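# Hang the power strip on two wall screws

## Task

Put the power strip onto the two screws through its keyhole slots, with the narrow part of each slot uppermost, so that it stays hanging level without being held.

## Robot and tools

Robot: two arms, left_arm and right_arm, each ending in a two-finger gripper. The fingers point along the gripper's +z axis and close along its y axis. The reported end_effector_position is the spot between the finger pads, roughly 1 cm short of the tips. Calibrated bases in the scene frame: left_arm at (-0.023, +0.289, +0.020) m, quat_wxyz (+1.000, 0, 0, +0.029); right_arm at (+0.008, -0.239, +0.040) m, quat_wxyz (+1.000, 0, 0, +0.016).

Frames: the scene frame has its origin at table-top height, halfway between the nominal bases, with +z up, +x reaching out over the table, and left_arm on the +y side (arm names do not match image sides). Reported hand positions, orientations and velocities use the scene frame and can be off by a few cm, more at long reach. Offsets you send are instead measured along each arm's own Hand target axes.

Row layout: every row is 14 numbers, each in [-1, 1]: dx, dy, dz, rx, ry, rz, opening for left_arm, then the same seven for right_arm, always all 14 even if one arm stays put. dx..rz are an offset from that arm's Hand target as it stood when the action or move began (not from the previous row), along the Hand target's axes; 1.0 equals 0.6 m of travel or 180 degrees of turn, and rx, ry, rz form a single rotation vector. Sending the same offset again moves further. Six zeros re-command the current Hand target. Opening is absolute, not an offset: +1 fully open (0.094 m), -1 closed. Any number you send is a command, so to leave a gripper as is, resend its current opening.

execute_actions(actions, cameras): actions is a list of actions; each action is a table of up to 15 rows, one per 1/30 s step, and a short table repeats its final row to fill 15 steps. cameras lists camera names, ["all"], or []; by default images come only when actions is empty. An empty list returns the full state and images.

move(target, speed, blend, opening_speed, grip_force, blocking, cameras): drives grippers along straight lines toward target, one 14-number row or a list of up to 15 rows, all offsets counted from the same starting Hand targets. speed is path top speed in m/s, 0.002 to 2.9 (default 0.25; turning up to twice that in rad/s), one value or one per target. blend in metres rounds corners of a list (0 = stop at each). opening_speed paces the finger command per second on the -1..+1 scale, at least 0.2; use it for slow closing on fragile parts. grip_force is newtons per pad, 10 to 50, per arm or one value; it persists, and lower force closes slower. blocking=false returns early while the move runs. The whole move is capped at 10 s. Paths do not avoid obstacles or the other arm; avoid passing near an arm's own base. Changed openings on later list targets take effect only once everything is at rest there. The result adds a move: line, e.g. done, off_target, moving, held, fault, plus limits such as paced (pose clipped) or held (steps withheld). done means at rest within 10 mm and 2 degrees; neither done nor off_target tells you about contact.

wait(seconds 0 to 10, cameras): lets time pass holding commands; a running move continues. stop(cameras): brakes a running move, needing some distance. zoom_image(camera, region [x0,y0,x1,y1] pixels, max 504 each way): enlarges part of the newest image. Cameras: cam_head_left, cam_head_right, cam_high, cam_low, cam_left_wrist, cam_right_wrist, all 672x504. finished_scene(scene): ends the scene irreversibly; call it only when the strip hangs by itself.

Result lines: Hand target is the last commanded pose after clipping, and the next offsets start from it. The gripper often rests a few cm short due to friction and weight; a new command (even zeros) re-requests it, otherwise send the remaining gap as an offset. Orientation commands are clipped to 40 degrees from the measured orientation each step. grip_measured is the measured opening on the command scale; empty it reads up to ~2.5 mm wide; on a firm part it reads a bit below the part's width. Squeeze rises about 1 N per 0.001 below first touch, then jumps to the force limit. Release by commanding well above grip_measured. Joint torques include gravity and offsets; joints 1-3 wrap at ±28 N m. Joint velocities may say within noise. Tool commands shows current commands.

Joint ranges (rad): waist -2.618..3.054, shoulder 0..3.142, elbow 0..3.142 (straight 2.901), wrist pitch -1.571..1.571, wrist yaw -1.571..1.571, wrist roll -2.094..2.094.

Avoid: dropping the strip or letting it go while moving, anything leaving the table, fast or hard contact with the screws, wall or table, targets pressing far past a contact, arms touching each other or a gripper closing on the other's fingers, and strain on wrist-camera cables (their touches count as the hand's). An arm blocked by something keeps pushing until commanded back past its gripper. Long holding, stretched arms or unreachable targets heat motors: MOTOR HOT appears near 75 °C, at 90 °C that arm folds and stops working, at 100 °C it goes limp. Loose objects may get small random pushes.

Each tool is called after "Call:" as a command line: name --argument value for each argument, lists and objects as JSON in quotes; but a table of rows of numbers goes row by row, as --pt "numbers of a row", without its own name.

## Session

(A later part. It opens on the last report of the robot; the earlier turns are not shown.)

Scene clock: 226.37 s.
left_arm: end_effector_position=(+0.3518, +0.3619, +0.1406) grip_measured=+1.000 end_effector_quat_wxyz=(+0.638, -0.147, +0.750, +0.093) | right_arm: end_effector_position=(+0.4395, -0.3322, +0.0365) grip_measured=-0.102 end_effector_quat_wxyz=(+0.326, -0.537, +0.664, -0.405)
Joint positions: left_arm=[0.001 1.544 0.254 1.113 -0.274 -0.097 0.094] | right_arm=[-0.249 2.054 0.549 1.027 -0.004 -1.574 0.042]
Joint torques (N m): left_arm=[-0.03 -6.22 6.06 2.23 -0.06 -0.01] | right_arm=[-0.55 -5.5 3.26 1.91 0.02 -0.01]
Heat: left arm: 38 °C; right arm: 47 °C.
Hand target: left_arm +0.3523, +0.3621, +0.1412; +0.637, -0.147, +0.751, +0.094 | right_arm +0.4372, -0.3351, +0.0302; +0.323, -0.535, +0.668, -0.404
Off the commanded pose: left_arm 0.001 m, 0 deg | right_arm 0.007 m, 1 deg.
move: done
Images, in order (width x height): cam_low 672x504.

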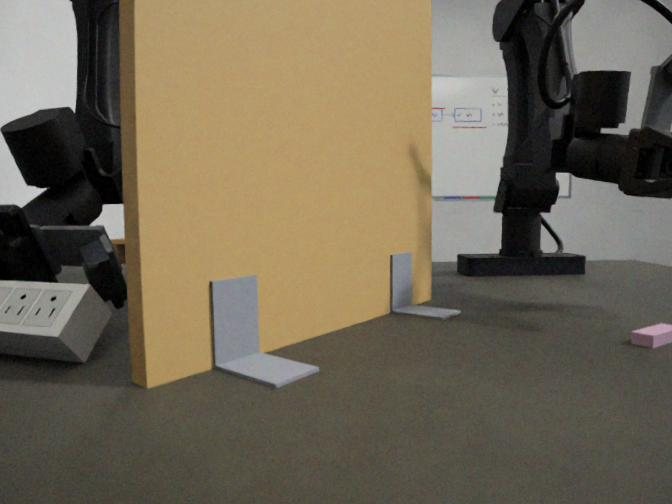

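Call:
execute_actions --actions '[]' --cameras '["cam_right_wrist", "cam_high", "cam_head_left"]'

Call:
zoom_image --camera "cam_high" --region '[70, 200, 330, 380]'

Scene clock: 231.03 s.
left_arm: end_effector_position=(+0.3518, +0.3619, +0.1406) grip_measured=+1.000 end_effector_quat_wxyz=(+0.638, -0.147, +0.750, +0.093) | right_arm: end_effector_position=(+0.4395, -0.3322, +0.0365) grip_measured=-0.102 end_effector_quat_wxyz=(+0.326, -0.537, +0.664, -0.405)
Joint positions: left_arm=[0.001 1.544 0.254 1.113 -0.274 -0.097 0.094] | right_arm=[-0.249 2.054 0.549 1.027 -0.004 -1.574 0.042]
Joint velocities: within noise
Joint torques (N m): left_arm=[-0.03 -6.23 6.08 2.24 -0.06 -0.01] | right_arm=[-0.55 -5.48 3.28 1.9 0.01 0.01]
Heat: left arm: 38 °C; right arm: 46 °C.
Hand target: left_arm +0.3523, +0.3621, +0.1412; +0.637, -0.147, +0.751, +0.094 | right_arm +0.4372, -0.3351, +0.0302; +0.323, -0.535, +0.668, -0.404
Tool commands: left_gripper/opening=+1.0 right_gripper/opening=-0.1
Off the commanded pose: left_arm 0.001 m, 0 deg | right_arm 0.007 m, 1 deg.
Images, in order (width x height): cam_head_left 672x504, cam_high 672x504, cam_right_wrist 672x504.

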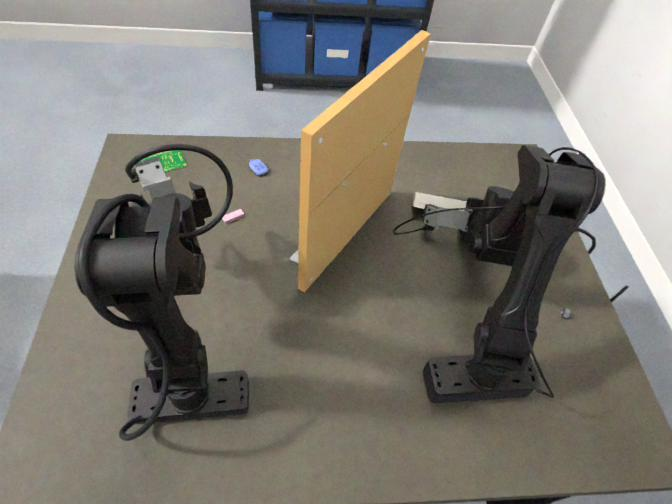

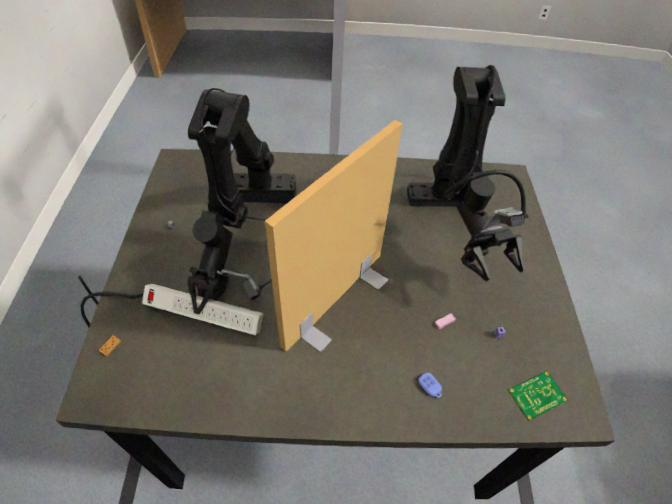

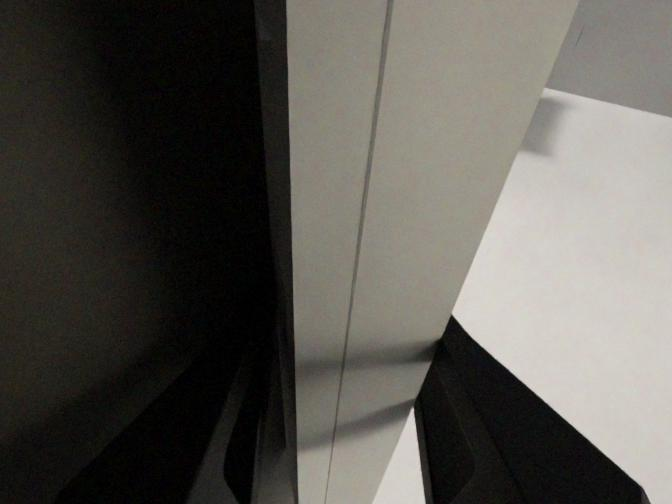

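Scaled by 1.938.

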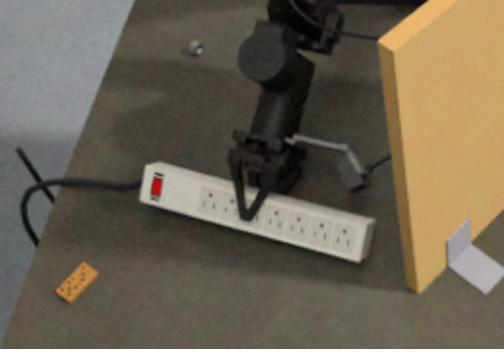

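Call:
move --target '[0,0,0,0,0,0,1, 0,0.006,0.018,0,0,0,0.0]' --opening_speed 0.2 --speed 0.02 --cameras '["cam_low", "cam_right_wrist"]'

Call:
zoom_image --camera "cam_low" --region '[0, 230, 150, 380]'

Scene clock: 243.97 s.
left_arm: end_effector_position=(+0.3518, +0.3619, +0.1406) grip_measured=+1.000 end_effector_quat_wxyz=(+0.638, -0.147, +0.750, +0.093) | right_arm: end_effector_position=(+0.4467, -0.3339, +0.0381) grip_measured=-0.002 end_effector_quat_wxyz=(+0.336, -0.531, +0.656, -0.418)
Joint positions: left_arm=[0.001 1.544 0.254 1.113 -0.274 -0.097 0.094] | right_arm=[-0.249 2.094 0.564 1.092 -0.003 -1.574 0.047]
Joint torques (N m): left_arm=[-0.03 -6.22 6.08 2.24 -0.06 -0.01] | right_arm=[-0.54 -4.92 4.56 1.49 0.02 0.01]
Heat: left arm: 39 °C; right arm: 46 °C.
Hand target: left_arm +0.3523, +0.3621, +0.1412; +0.637, -0.147, +0.751, +0.094 | right_arm +0.4448, -0.3369, +0.0218; +0.322, -0.535, +0.668, -0.404
Off the commanded pose: left_arm 0.001 m, 0 deg | right_arm 0.017 m, 3 deg.
move: off_target (right_arm)
Images, in order (width x height): cam_low 672x504, cam_right_wrist 672x504.

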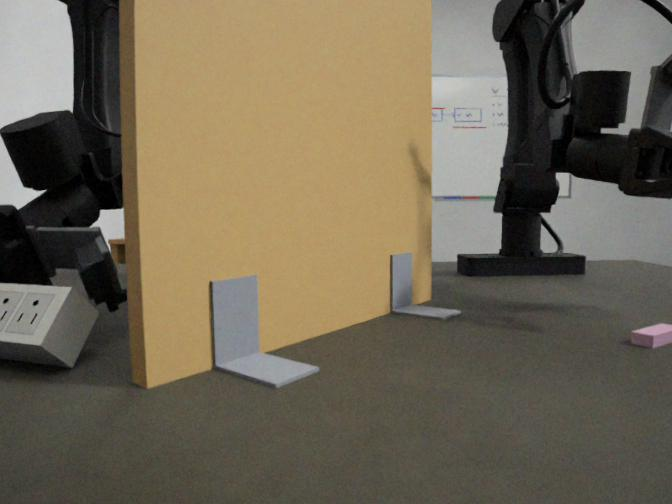

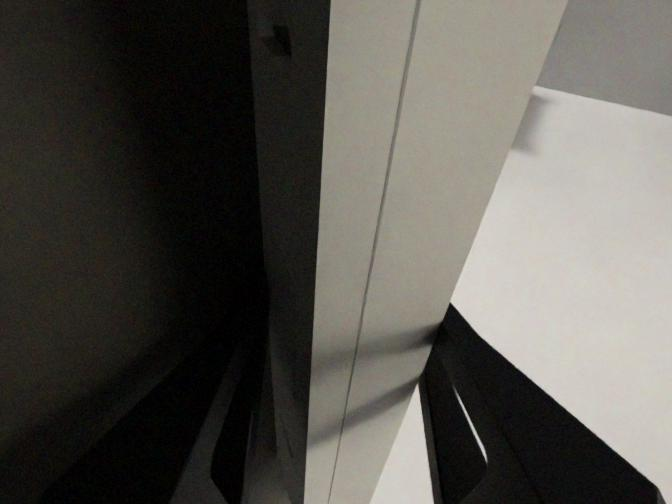

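Scaled by 3.360.

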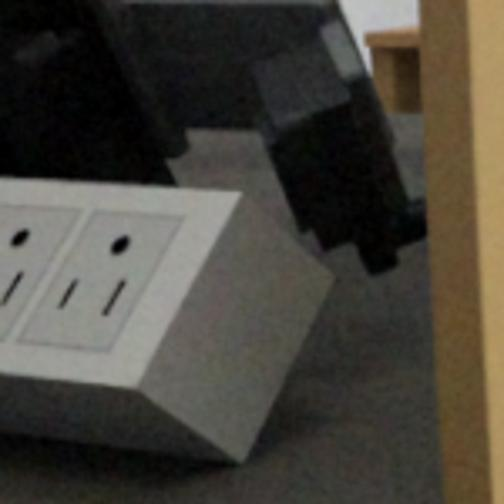

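Call:
move --target '[0,0,0,0,0,0,1, 0,0.007,-0.027,0,0,0,0.0]' --speed 0.02 --cameras '["cam_low", "cam_right_wrist"]'

Call:
zoom_image --camera "cam_low" --region '[0, 230, 150, 380]'

Scene clock: 272.33 s.
left_arm: end_effector_position=(+0.3518, +0.3619, +0.1406) grip_measured=+1.000 end_effector_quat_wxyz=(+0.638, -0.147, +0.750, +0.093) | right_arm: end_effector_position=(+0.4397, -0.3324, +0.0377) grip_measured=-0.002 end_effector_quat_wxyz=(+0.338, -0.529, +0.655, -0.420)
Joint positions: left_arm=[0.001 1.544 0.254 1.113 -0.274 -0.097 0.094] | right_arm=[-0.249 2.094 0.531 1.132 -0.003 -1.575 0.047]
Joint torques (N m): left_arm=[-0.03 -6.22 6.06 2.24 -0.07 -0.01] | right_arm=[-0.5 -7.77 1.84 1.4 0 0.01]
Heat: left arm: 39 °C; right arm: 46 °C.
Hand target: left_arm +0.3523, +0.3621, +0.1412; +0.637, -0.147, +0.751, +0.094 | right_arm +0.4288, -0.3333, +0.0255; +0.322, -0.535, +0.668, -0.404
Off the commanded pose: left_arm 0.001 m, 0 deg | right_arm 0.016 m, 3 deg.
move: off_target (right_arm)
Images, in order (width x height): cam_low 672x504, cam_right_wrist 672x504.

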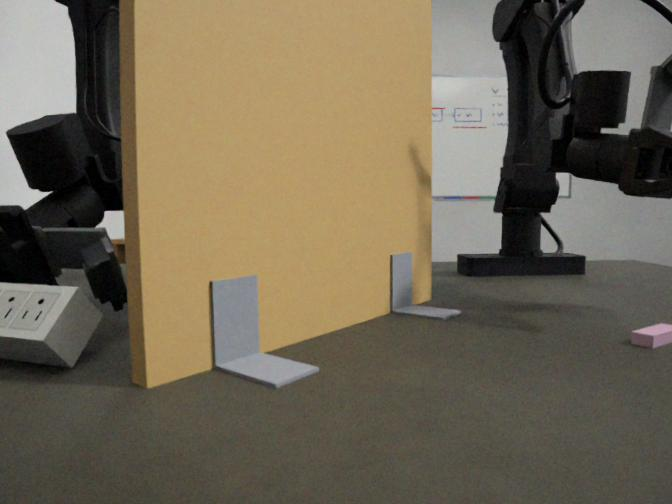

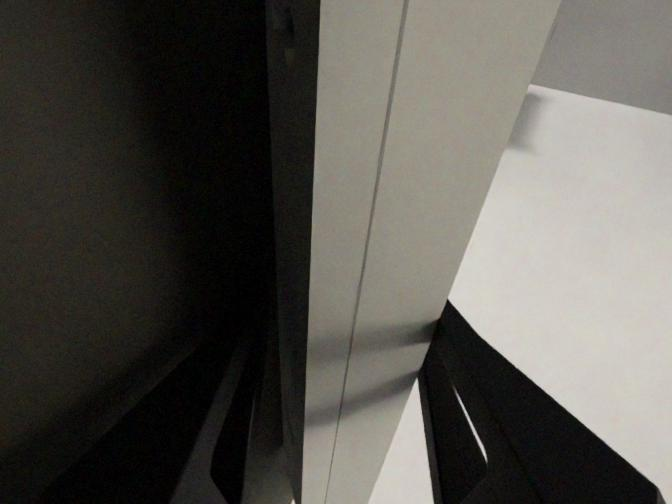

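Scaled by 3.360.

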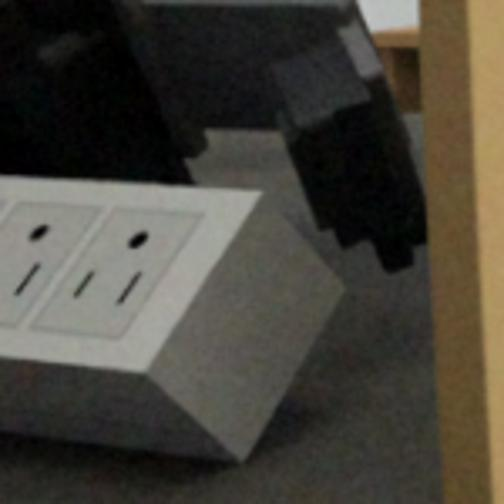

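Call:
move --target '[0,0,0,0,0,0,1, 0,0.013,-0.028,0,0,0,0.0]' --speed 0.02 --cameras '["cam_low", "cam_right_wrist"]'

Call:
zoom_image --camera "cam_low" --region '[0, 230, 150, 380]'

Scene clock: 275.43 s.
left_arm: end_effector_position=(+0.3518, +0.3619, +0.1406) grip_measured=+1.000 end_effector_quat_wxyz=(+0.638, -0.147, +0.750, +0.093) | right_arm: end_effector_position=(+0.4221, -0.3286, +0.0371) grip_measured=-0.002 end_effector_quat_wxyz=(+0.339, -0.528, +0.654, -0.422)
Joint positions: left_arm=[0.001 1.544 0.254 1.113 -0.274 -0.097 0.094] | right_arm=[-0.249 2.081 0.455 1.2 -0.003 -1.575 0.047]
Joint torques (N m): left_arm=[-0.03 -6.22 6.06 2.23 -0.07 -0.01] | right_arm=[-0.57 -8.5 1.39 1.24 0 0]
Heat: left arm: 39 °C; right arm: 45 °C.
Hand target: left_arm +0.3523, +0.3621, +0.1412; +0.637, -0.147, +0.751, +0.094 | right_arm +0.4108, -0.3292, +0.0265; +0.322, -0.535, +0.668, -0.404
Off the commanded pose: left_arm 0.001 m, 0 deg | right_arm 0.016 m, 3 deg.
move: off_target (right_arm)
Images, in order (width x height): cam_low 672x504, cam_right_wrist 672x504.

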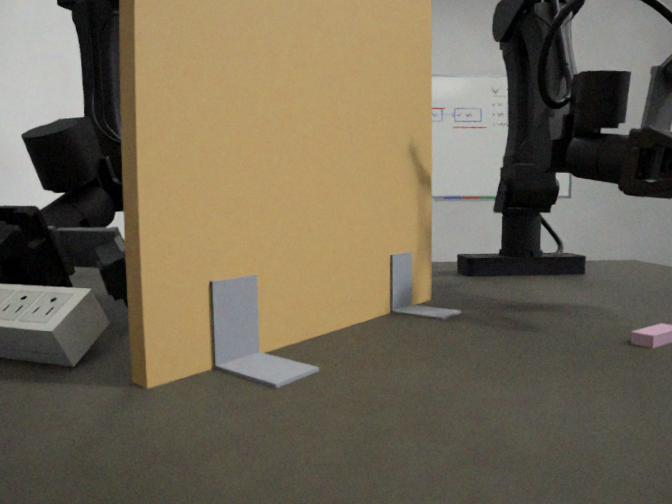

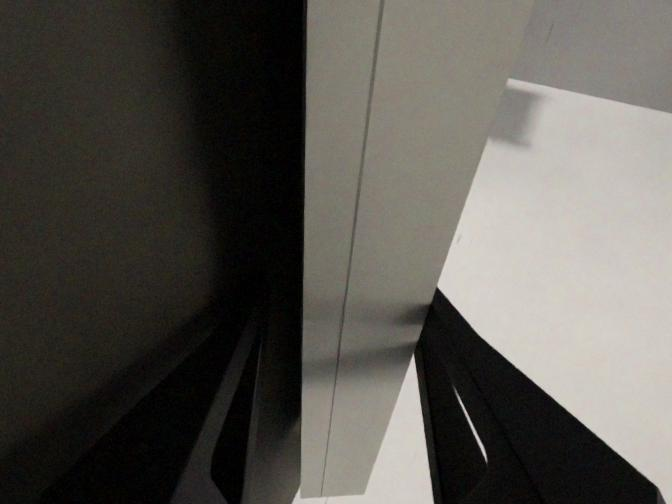

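Scaled by 3.360.

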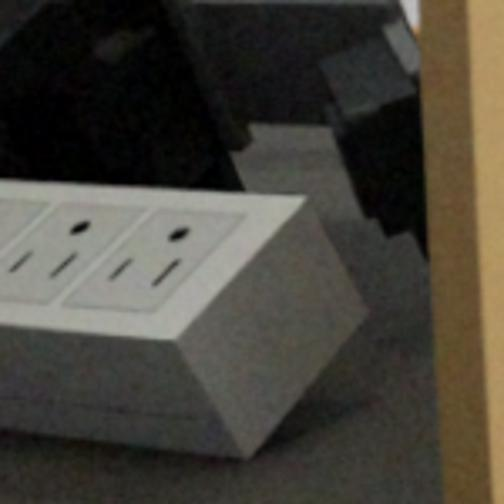

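Call:
move --target '[0,0,0,0,0,0,1, 0,0.013,-0.028,0,0,0,0.0]' --speed 0.015 --cameras '["cam_low", "cam_right_wrist"]'

Call:
zoom_image --camera "cam_low" --region '[0, 230, 150, 380]'

Scene clock: 280.43 s.
left_arm: end_effector_position=(+0.3518, +0.3619, +0.1406) grip_measured=+1.000 end_effector_quat_wxyz=(+0.638, -0.147, +0.750, +0.093) | right_arm: end_effector_position=(+0.4032, -0.3244, +0.0367) grip_measured=-0.002 end_effector_quat_wxyz=(+0.338, -0.530, +0.655, -0.420)
Joint positions: left_arm=[0.001 1.544 0.254 1.113 -0.274 -0.097 0.094] | right_arm=[-0.249 2.056 0.378 1.246 -0.003 -1.575 0.047]
Joint torques (N m): left_arm=[-0.05 -6.22 6.06 2.23 -0.07 -0.01] | right_arm=[-0.57 -8.06 1.21 1.28 0.02 0.01]
Heat: left arm: 39 °C; right arm: 45 °C.
Hand target: left_arm +0.3523, +0.3621, +0.1412; +0.637, -0.147, +0.751, +0.094 | right_arm +0.3928, -0.3251, +0.0275; +0.322, -0.535, +0.668, -0.404
Off the commanded pose: left_arm 0.001 m, 0 deg | right_arm 0.014 m, 3 deg.
move: off_target (right_arm)
Images, in order (width x height): cam_low 672x504, cam_right_wrist 672x504.

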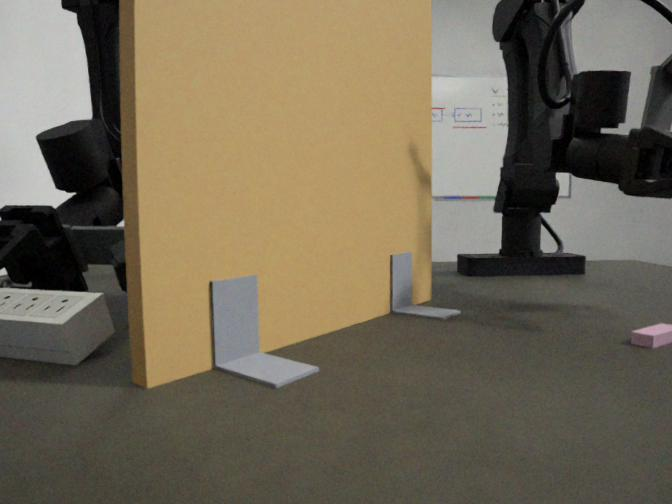

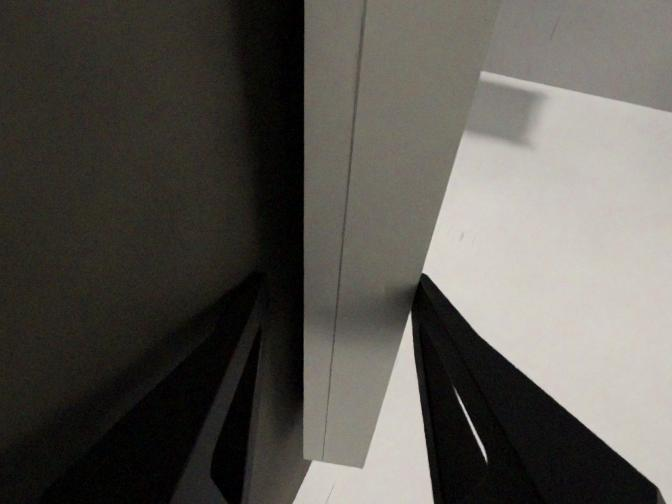

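Scaled by 3.360.

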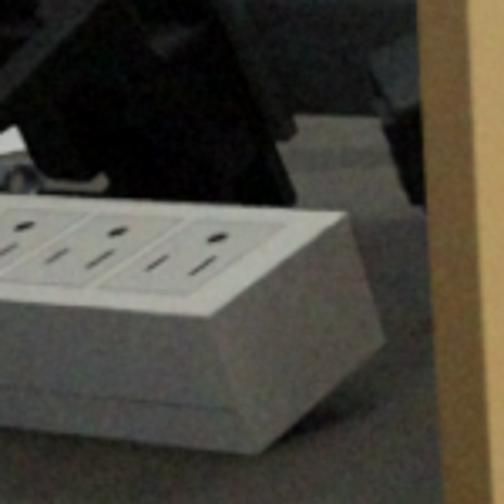

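Call:
move --target '[0,0,0,0,0,0,1, 0,0.014,-0.03,0,0,0,0.0]' --speed 0.015 --cameras '["cam_low", "cam_right_wrist"]'

Call:
zoom_image --camera "cam_low" --region '[0, 230, 150, 380]'

Scene clock: 284.47 s.
left_arm: end_effector_position=(+0.3518, +0.3619, +0.1406) grip_measured=+1.000 end_effector_quat_wxyz=(+0.638, -0.147, +0.750, +0.093) | right_arm: end_effector_position=(+0.3828, -0.3199, +0.0363) grip_measured=-0.002 end_effector_quat_wxyz=(+0.336, -0.531, +0.656, -0.418)
Joint positions: left_arm=[0.001 1.544 0.254 1.113 -0.274 -0.097 0.094] | right_arm=[-0.249 2.035 0.296 1.3 -0.003 -1.575 0.047]
Joint torques (N m): left_arm=[-0.03 -6.22 6.06 2.24 -0.06 -0.01] | right_arm=[-0.57 -7.51 0.95 1.33 0.01 0.02]
Heat: left arm: 39 °C; right arm: 45 °C.
Hand target: left_arm +0.3523, +0.3621, +0.1412; +0.637, -0.147, +0.751, +0.094 | right_arm +0.3734, -0.3208, +0.0285; +0.322, -0.535, +0.668, -0.404
Off the commanded pose: left_arm 0.001 m, 0 deg | right_arm 0.012 m, 3 deg.
move: off_target (right_arm)
Images, in order (width x height): cam_low 672x504, cam_right_wrist 672x504.

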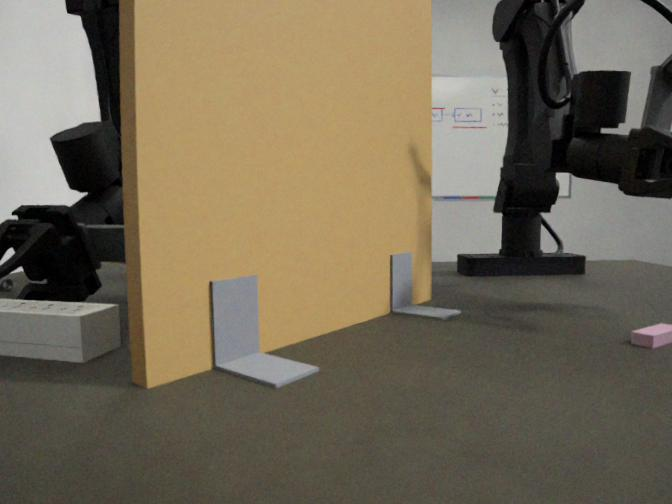

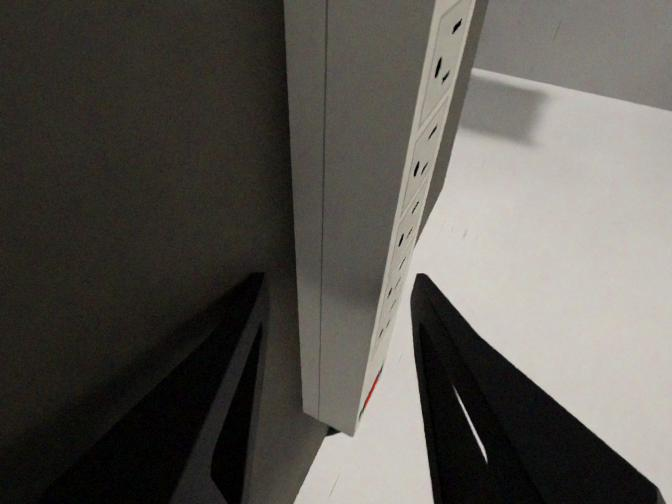

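Scaled by 3.360.

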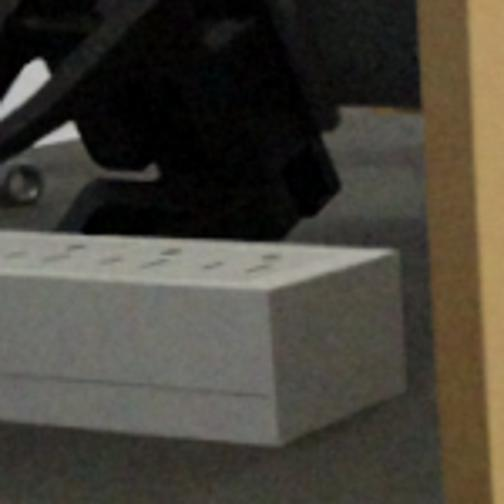

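Call:
move --pt "0 0 0 0 0 0 1 0 -0.132 -0.107 0 0 0 0.3" --pt "0 0 0 0 0 0 1 -0.019 -0.19 0.12 -0.346 0 0 1" --speed 0.12 --cameras '["cam_right_wrist", "cam_head_left", "cam_high"]'

Scene clock: 301.40 s.
left_arm: end_effector_position=(+0.3518, +0.3619, +0.1406) grip_measured=+1.000 end_effector_quat_wxyz=(+0.638, -0.147, +0.750, +0.093) | right_arm: end_effector_position=(+0.4883, -0.3400, +0.1052) grip_measured=+0.998 end_effector_quat_wxyz=(+0.003, -0.624, +0.781, -0.012)
Joint positions: left_arm=[0.001 1.544 0.254 1.113 -0.274 -0.097 0.094] | right_arm=[-0.238 2.54 2.492 -1.5 0.01 -1.554 0.094]
Joint torques (N m): left_arm=[-0.03 -6.23 6.06 2.24 -0.07 -0.01] | right_arm=[0.57 -9.73 8.29 0.1 -0.1 0.05]
Heat: left arm: 39 °C; right arm: 47 °C.
Hand target: left_arm +0.3523, +0.3621, +0.1412; +0.637, -0.147, +0.751, +0.094 | right_arm +0.4899, -0.3351, +0.0957; -0.001, -0.625, +0.781, +0.000
Off the commanded pose: left_arm 0.001 m, 0 deg | right_arm 0.011 m, 1 deg.
move: off_target (right_arm); target 2's new opening was sent with right_arm's hand 0.011 m and 1 deg from that target
Images, in order (width x height): cam_head_left 672x504, cam_high 672x504, cam_right_wrist 672x504.

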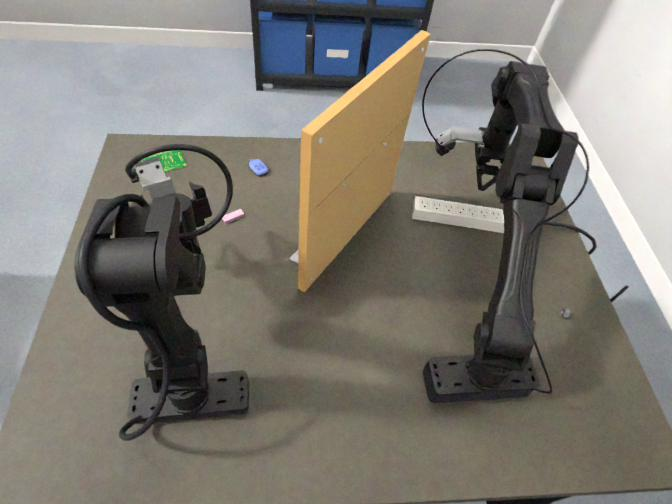

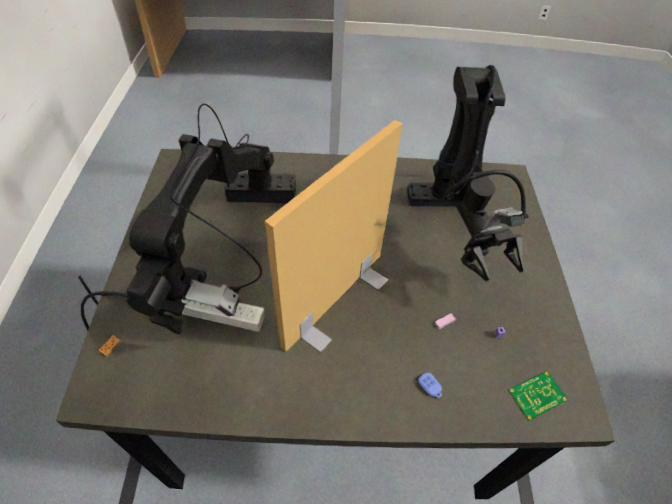

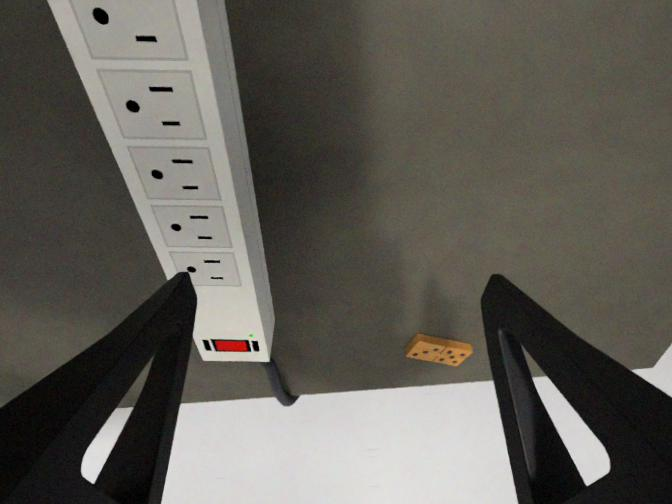

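Call:
zoom_image --camera "cam_right_wrist" --region '[30, 0, 330, 400]'

Scaled by 1.260.

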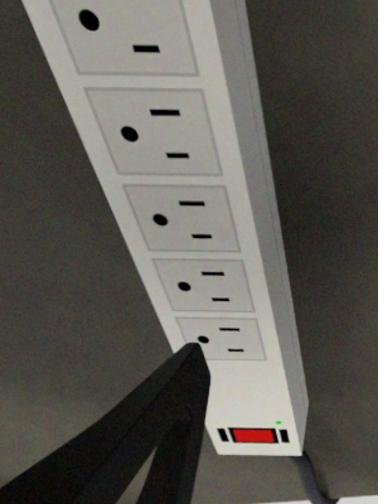

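Call:
move --target '[0,0,0,0,0,0,1, 0.075,0.1217,0.03,0,0,0,1]' --speed 0.12 --cameras '["cam_right_wrist"]'

Call:
zoom_image --camera "cam_right_wrist" --region '[150, 0, 500, 450]'

Scene clock: 323.83 s.
left_arm: end_effector_position=(+0.3518, +0.3619, +0.1406) grip_measured=+1.000 end_effector_quat_wxyz=(+0.638, -0.147, +0.750, +0.093) | right_arm: end_effector_position=(+0.4078, -0.3633, +0.0609) grip_measured=+0.998 end_effector_quat_wxyz=(-0.016, -0.623, +0.782, +0.014)
Joint positions: left_arm=[0.001 1.544 0.254 1.113 -0.274 -0.097 0.094] | right_arm=[-0.331 2.235 1.774 -1.151 0.01 -1.645 0.094]
Joint velocities: left_arm=[within noise] | right_arm=[0.002 -0.012 -0.017 0.037 0.022 0.154 -0.002]
Joint torques (N m): left_arm=[-0.02 -6.23 6.08 2.24 -0.07 -0.01] | right_arm=[-0.24 -15.02 4.66 0.19 -0.11 -0.05]
Heat: left arm: 40 °C; right arm: 51 °C.
Hand target: left_arm +0.3523, +0.3621, +0.1412; +0.637, -0.147, +0.751, +0.094 | right_arm +0.4088, -0.3630, +0.0778; -0.001, -0.625, +0.781, +0.000
Off the commanded pose: left_arm 0.001 m, 0 deg | right_arm 0.017 m, 2 deg.
move: off_target (right_arm)
Images, in order (width x height): cam_right_wrist 672x504.

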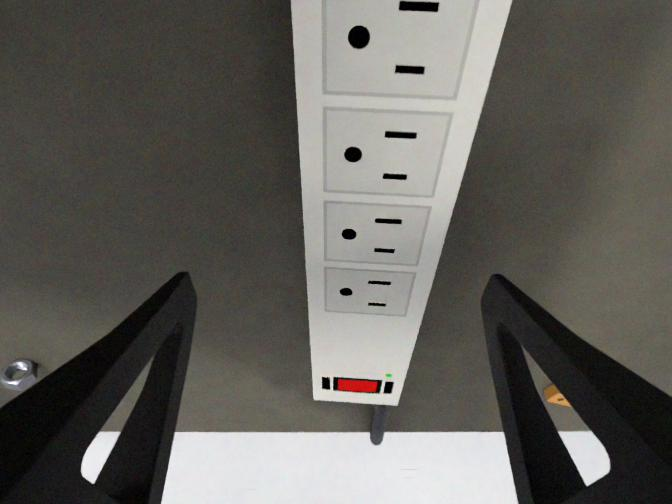

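Scaled by 1.120.

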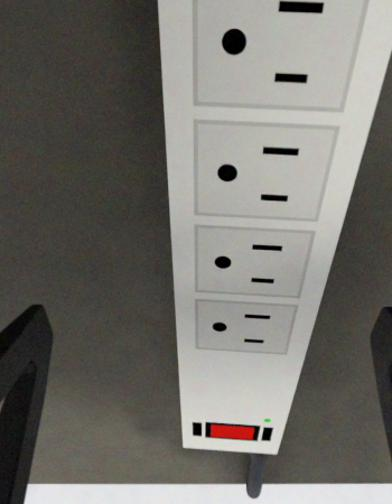

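Call:
move --target '[0,0,0,0,0,0,1, 0.02,-0.02,0.085,0,0,0,1]' --speed 0.08 --cameras '["cam_right_wrist"]'

Call:
zoom_image --camera "cam_right_wrist" --region '[150, 0, 550, 500]'

Scene clock: 336.17 s.
left_arm: end_effector_position=(+0.3518, +0.3619, +0.1406) grip_measured=+1.000 end_effector_quat_wxyz=(+0.638, -0.147, +0.750, +0.093) | right_arm: end_effector_position=(+0.4241, -0.3789, +0.0425) grip_measured=+0.998 end_effector_quat_wxyz=(+0.006, -0.624, +0.781, -0.019)
Joint positions: left_arm=[0.001 1.544 0.254 1.113 -0.274 -0.097 0.094] | right_arm=[-0.354 2.257 1.736 -1.013 0.01 -1.671 0.094]
Joint torques (N m): left_arm=[-0.03 -6.23 6.06 2.24 -0.07 -0.01] | right_arm=[-0.43 -8.58 4.93 0.26 -0.12 -0.07]
Heat: left arm: 40 °C; right arm: 48 °C.
Hand target: left_arm +0.3523, +0.3621, +0.1412; +0.637, -0.147, +0.751, +0.094 | right_arm +0.4178, -0.3775, +0.0269; -0.001, -0.625, +0.781, +0.000
Off the commanded pose: left_arm 0.001 m, 0 deg | right_arm 0.017 m, 2 deg.
move: off_target (right_arm)
Images, in order (width x height): cam_right_wrist 672x504.

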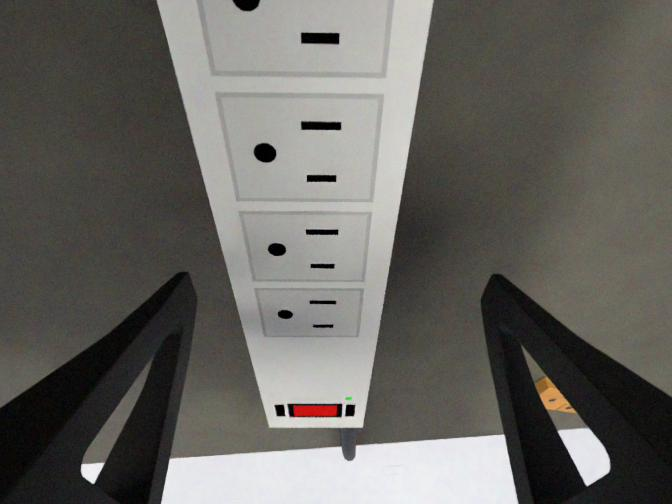

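Scaled by 1.008.

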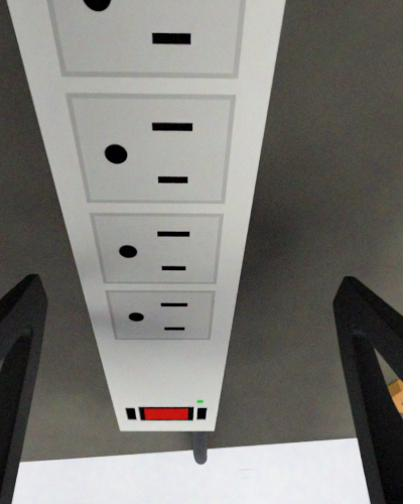

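Call:
move --target '[0,0,0,0,0,0,1, 0,0.004,0.06,0,0,0,1]' --speed 0.06 --cameras '["cam_right_wrist"]'

Call:
zoom_image --camera "cam_right_wrist" --region '[100, 0, 600, 500]'

Scene clock: 341.17 s.
left_arm: end_effector_position=(+0.3518, +0.3619, +0.1406) grip_measured=+1.000 end_effector_quat_wxyz=(+0.638, -0.147, +0.750, +0.093) | right_arm: end_effector_position=(+0.4232, -0.3785, +0.0154) grip_measured=+0.998 end_effector_quat_wxyz=(+0.006, -0.625, +0.780, -0.020)
Joint positions: left_arm=[0.001 1.544 0.254 1.113 -0.274 -0.097 0.094] | right_arm=[-0.354 2.286 1.673 -0.918 0.01 -1.673 0.094]
Joint torques (N m): left_arm=[-0.05 -6.23 6.06 2.23 -0.06 -0.01] | right_arm=[-0.49 -7.57 3.77 0.54 -0.11 -0.05]
Heat: left arm: 40 °C; right arm: 48 °C.
Hand target: left_arm +0.3523, +0.3621, +0.1412; +0.637, -0.147, +0.751, +0.094 | right_arm +0.4154, -0.3771, -0.0091; -0.001, -0.625, +0.781, +0.000
Off the commanded pose: left_arm 0.001 m, 0 deg | right_arm 0.026 m, 2 deg.
move: off_target (right_arm)
Images, in order (width x height): cam_right_wrist 672x504.

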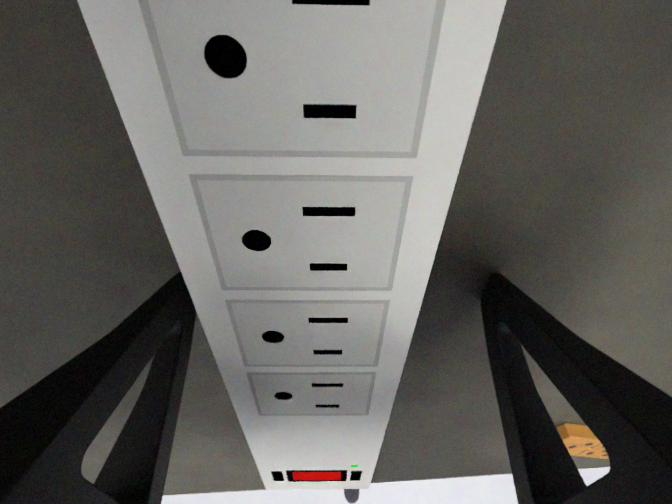

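Scaled by 1.008.

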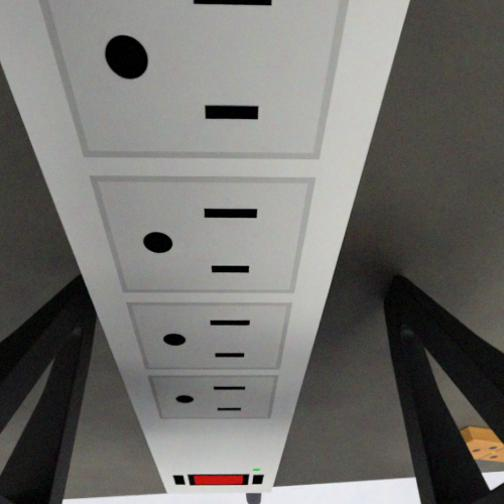

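Call:
move --target '[0,0,0,0,0,0,1, 0,0.01,-0.004,0,0,0,1]' --speed 0.05 --cameras '["cam_right_wrist"]'

Scene clock: 347.10 s.
left_arm: end_effector_position=(+0.3518, +0.3619, +0.1406) grip_measured=+1.000 end_effector_quat_wxyz=(+0.638, -0.147, +0.750, +0.093) | right_arm: end_effector_position=(+0.4226, -0.3783, +0.0146) grip_measured=+0.998 end_effector_quat_wxyz=(+0.007, -0.625, +0.780, -0.021)
Joint positions: left_arm=[0.001 1.544 0.254 1.113 -0.274 -0.097 0.094] | right_arm=[-0.354 2.283 1.664 -0.91 0.01 -1.674 0.094]
Joint torques (N m): left_arm=[-0.03 -6.22 6.06 2.23 -0.06 -0.01] | right_arm=[-0.64 -9.13 2.04 0.55 -0.11 -0.06]
Heat: left arm: 40 °C; right arm: 47 °C.
Hand target: left_arm +0.3523, +0.3621, +0.1412; +0.637, -0.147, +0.751, +0.094 | right_arm +0.4096, -0.3758, -0.0067; -0.001, -0.625, +0.781, +0.000
Off the commanded pose: left_arm 0.001 m, 0 deg | right_arm 0.025 m, 3 deg.
move: off_target (right_arm)
Images, in order (width x height): cam_right_wrist 672x504.

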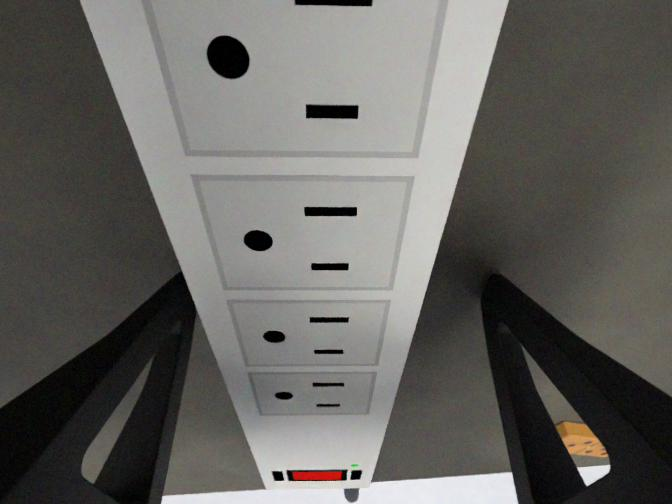

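Call:
move --target '[0,0,0,0,0,0,1, 0,0.012,0,0,0,0,1]' --speed 0.05

Call:
move --target '[0,0,0,0,0,0,1, 0,0,0.022,0,0,0,1]' --speed 0.05 --cameras '["cam_right_wrist"]'

Scene clock: 351.73 s.
left_arm: end_effector_position=(+0.3518, +0.3619, +0.1406) grip_measured=+1.000 end_effector_quat_wxyz=(+0.638, -0.147, +0.750, +0.093) | right_arm: end_effector_position=(+0.4221, -0.3782, +0.0160) grip_measured=+0.998 end_effector_quat_wxyz=(+0.014, -0.626, +0.779, -0.031)
Joint positions: left_arm=[0.001 1.544 0.254 1.113 -0.274 -0.097 0.094] | right_arm=[-0.354 2.256 1.623 -0.87 0.01 -1.676 0.094]
Joint torques (N m): left_arm=[-0.03 -6.22 6.06 2.23 -0.07 -0.01] | right_arm=[-0.76 -8.92 1.94 0.37 -0.11 -0.06]
Heat: left arm: 40 °C; right arm: 46 °C.
Hand target: left_arm +0.3523, +0.3621, +0.1412; +0.637, -0.147, +0.751, +0.094 | right_arm +0.4025, -0.3742, -0.0067; -0.001, -0.625, +0.781, +0.000
Off the commanded pose: left_arm 0.001 m, 0 deg | right_arm 0.030 m, 4 deg.
move: off_target (right_arm)

Scene clock: 352.43 s.
left_arm: end_effector_position=(+0.3518, +0.3619, +0.1406) grip_measured=+1.000 end_effector_quat_wxyz=(+0.638, -0.147, +0.750, +0.093) | right_arm: end_effector_position=(+0.4221, -0.3782, +0.0158) grip_measured=+0.998 end_effector_quat_wxyz=(+0.016, -0.626, +0.779, -0.034)
Joint positions: left_arm=[0.001 1.544 0.254 1.113 -0.274 -0.097 0.094] | right_arm=[-0.354 2.25 1.61 -0.856 0.01 -1.676 0.094]
Joint torques (N m): left_arm=[-0.05 -6.23 6.06 2.23 -0.06 0] | right_arm=[-0.75 -6.82 1.36 0.65 -0.12 -0.04]
Heat: left arm: 40 °C; right arm: 46 °C.
Hand target: left_arm +0.3523, +0.3621, +0.1412; +0.637, -0.147, +0.751, +0.094 | right_arm +0.4025, -0.3742, -0.0200; -0.001, -0.625, +0.781, +0.000
Off the commanded pose: left_arm 0.001 m, 0 deg | right_arm 0.041 m, 4 deg.
move: off_target (right_arm)
Images, in order (width x height): cam_right_wrist 672x504.

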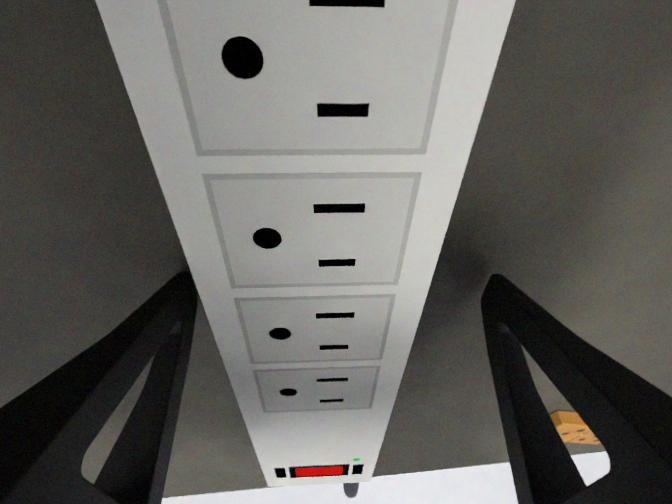

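Call:
move --target '[0,0,0,0,0,0,1, 0,0,-0.12,0,0,0,1]' --speed 0.08 --cameras '["cam_right_wrist"]'

Scene clock: 357.80 s.
left_arm: end_effector_position=(+0.3518, +0.3619, +0.1406) grip_measured=+1.000 end_effector_quat_wxyz=(+0.638, -0.147, +0.750, +0.093) | right_arm: end_effector_position=(+0.3928, -0.3684, +0.0249) grip_measured=+0.998 end_effector_quat_wxyz=(-0.021, -0.626, +0.779, +0.022)
Joint positions: left_arm=[0.001 1.544 0.254 1.113 -0.274 -0.097 0.094] | right_arm=[-0.354 2.246 1.644 -1.028 0.01 -1.676 0.094]
Joint torques (N m): left_arm=[-0.05 -6.22 6.08 2.23 -0.06 0] | right_arm=[-0.75 -14.95 7.66 -0.11 -0.1 -0.05]
Heat: left arm: 40 °C; right arm: 46 °C.
Hand target: left_arm +0.3523, +0.3621, +0.1412; +0.637, -0.147, +0.751, +0.094 | right_arm +0.4025, -0.3741, +0.0520; -0.001, -0.625, +0.781, +0.000
Off the commanded pose: left_arm 0.001 m, 0 deg | right_arm 0.029 m, 3 deg.
move: off_target (right_arm)
Images, in order (width x height): cam_right_wrist 672x504.

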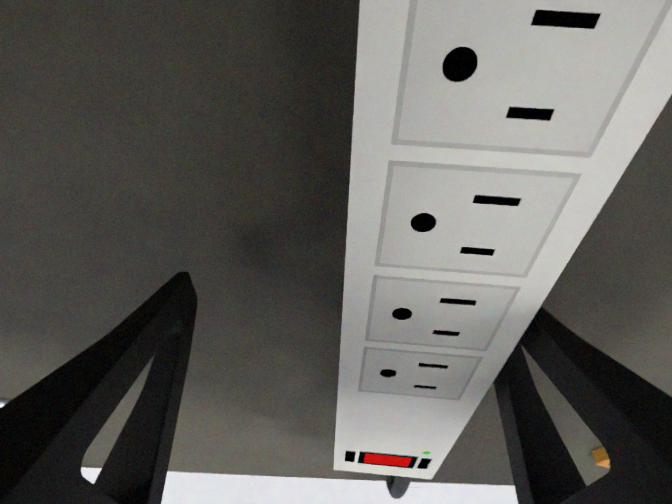

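Call:
move --target '[0,0,0,0,0,0,1, 0,-0.02,-0.06,0,0,0,1]' --speed 0.08 --cameras '["cam_right_wrist"]'

Scene clock: 364.93 s.
left_arm: end_effector_position=(+0.3518, +0.3619, +0.1406) grip_measured=+1.000 end_effector_quat_wxyz=(+0.638, -0.147, +0.750, +0.093) | right_arm: end_effector_position=(+0.4085, -0.3737, +0.0683) grip_measured=+0.998 end_effector_quat_wxyz=(-0.016, -0.626, +0.779, +0.015)
Joint positions: left_arm=[0.001 1.544 0.254 1.113 -0.274 -0.097 0.094] | right_arm=[-0.354 2.246 1.824 -1.19 0.01 -1.676 0.094]
Joint torques (N m): left_arm=[-0.02 -6.22 6.06 2.23 -0.07 -0.01] | right_arm=[-0.5 -13.55 7.88 -0.04 -0.1 -0.01]
Heat: left arm: 40 °C; right arm: 48 °C.
Hand target: left_arm +0.3523, +0.3621, +0.1412; +0.637, -0.147, +0.751, +0.094 | right_arm +0.4144, -0.3767, +0.0881; -0.001, -0.625, +0.781, +0.000
Off the commanded pose: left_arm 0.001 m, 0 deg | right_arm 0.021 m, 2 deg.
move: off_target (right_arm)
Images, in order (width x height): cam_right_wrist 672x504.

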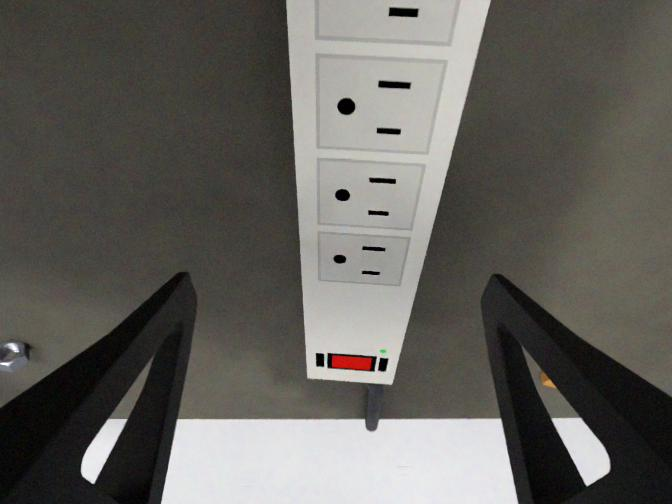

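Call:
move --target '[0,0,0,0,0,0,1, 0,0,0.115,0,0,0,1]' --speed 0.08 --cameras '["cam_right_wrist"]'

Scene clock: 370.57 s.
left_arm: end_effector_position=(+0.3518, +0.3619, +0.1406) grip_measured=+1.000 end_effector_quat_wxyz=(+0.638, -0.147, +0.750, +0.093) | right_arm: end_effector_position=(+0.4214, -0.3779, +0.0352) grip_measured=+0.998 end_effector_quat_wxyz=(+0.006, -0.626, +0.780, -0.019)
Joint positions: left_arm=[0.001 1.544 0.254 1.113 -0.274 -0.097 0.094] | right_arm=[-0.354 2.252 1.699 -0.978 0.01 -1.676 0.094]
Joint torques (N m): left_arm=[-0.03 -6.22 6.06 2.23 -0.07 -0.01] | right_arm=[-0.53 -8.36 4.82 0.28 -0.11 -0.02]
Heat: left arm: 40 °C; right arm: 48 °C.
Hand target: left_arm +0.3523, +0.3621, +0.1412; +0.637, -0.147, +0.751, +0.094 | right_arm +0.4142, -0.3767, +0.0190; -0.001, -0.625, +0.781, +0.000
Off the commanded pose: left_arm 0.001 m, 0 deg | right_arm 0.018 m, 2 deg.
move: off_target (right_arm)
Images, in order (width x height): cam_right_wrist 672x504.

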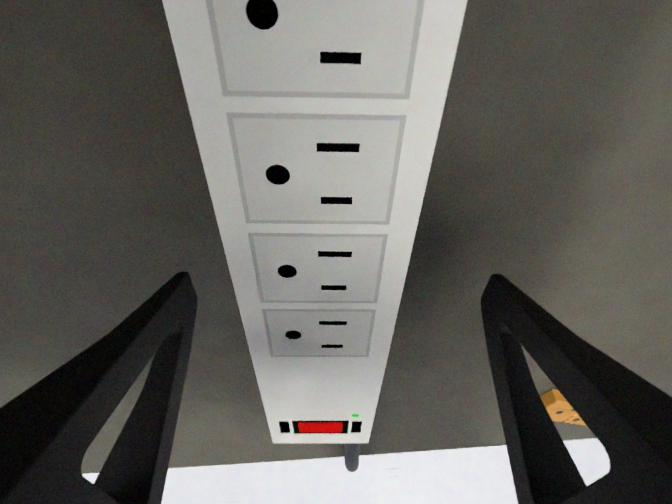

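Call:
move --target '[0,0,0,0,0,0,1, 0,0.016,0.008,0,0,0,1]' --speed 0.06 --cameras '["cam_right_wrist"]'

Scene clock: 379.57 s.
left_arm: end_effector_position=(+0.3518, +0.3619, +0.1406) grip_measured=+1.000 end_effector_quat_wxyz=(+0.638, -0.147, +0.750, +0.093) | right_arm: end_effector_position=(+0.4097, -0.3741, +0.0192) grip_measured=+0.998 end_effector_quat_wxyz=(-0.001, -0.626, +0.780, -0.009)
Joint positions: left_arm=[0.001 1.544 0.254 1.113 -0.274 -0.097 0.094] | right_arm=[-0.354 2.252 1.631 -0.936 0.01 -1.676 0.094]
Joint torques (N m): left_arm=[-0.03 -6.23 6.05 2.23 -0.07 0] | right_arm=[-0.73 -10.32 4.62 0.2 -0.11 -0.04]
Heat: left arm: 40 °C; right arm: 47 °C.
Hand target: left_arm +0.3523, +0.3621, +0.1412; +0.637, -0.147, +0.751, +0.094 | right_arm +0.4048, -0.3747, +0.0142; -0.001, -0.625, +0.781, +0.000
Off the commanded pose: left_arm 0.001 m, 0 deg | right_arm 0.007 m, 1 deg.
move: done
Images, in order (width x height): cam_right_wrist 672x504.

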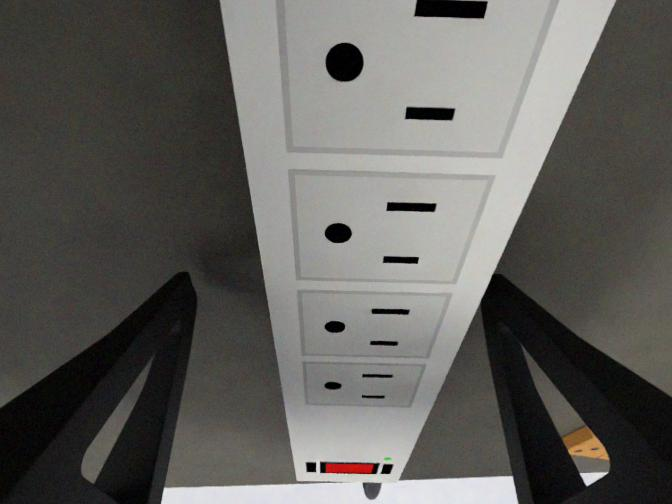

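Call:
move --target '[0,0,0,0,0,0,1, 0,-0.02,-0.005,0,0,0,1]' --speed 0.04 --cameras '["cam_right_wrist"]'

Scene clock: 384.37 s.
left_arm: end_effector_position=(+0.3518, +0.3619, +0.1406) grip_measured=+1.000 end_effector_quat_wxyz=(+0.638, -0.147, +0.750, +0.093) | right_arm: end_effector_position=(+0.4158, -0.3761, +0.0238) grip_measured=+0.998 end_effector_quat_wxyz=(+0.001, -0.626, +0.780, -0.012)
Joint positions: left_arm=[0.001 1.544 0.254 1.113 -0.274 -0.097 0.094] | right_arm=[-0.354 2.263 1.669 -0.956 0.01 -1.676 0.094]
Joint torques (N m): left_arm=[-0.05 -6.23 6.06 2.23 -0.06 0] | right_arm=[-0.51 -8.27 7.91 0.11 -0.11 -0.02]
Heat: left arm: 40 °C; right arm: 47 °C.
Hand target: left_arm +0.3523, +0.3621, +0.1412; +0.637, -0.147, +0.751, +0.094 | right_arm +0.4166, -0.3773, +0.0173; -0.001, -0.625, +0.781, +0.000
Off the commanded pose: left_arm 0.001 m, 0 deg | right_arm 0.007 m, 1 deg.
move: done
Images, in order (width x height): cam_right_wrist 672x504.

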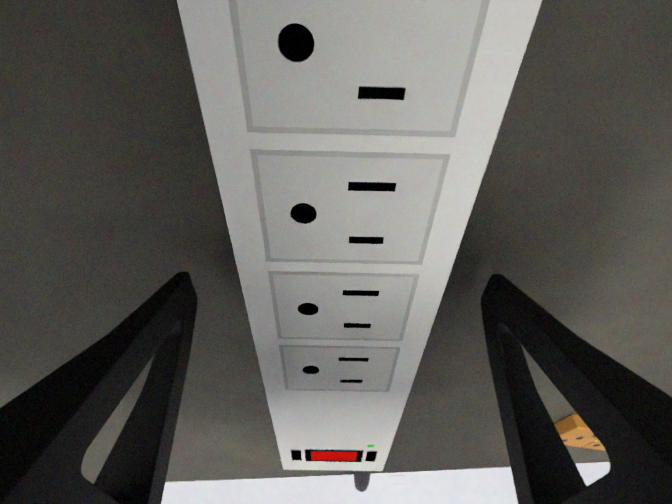

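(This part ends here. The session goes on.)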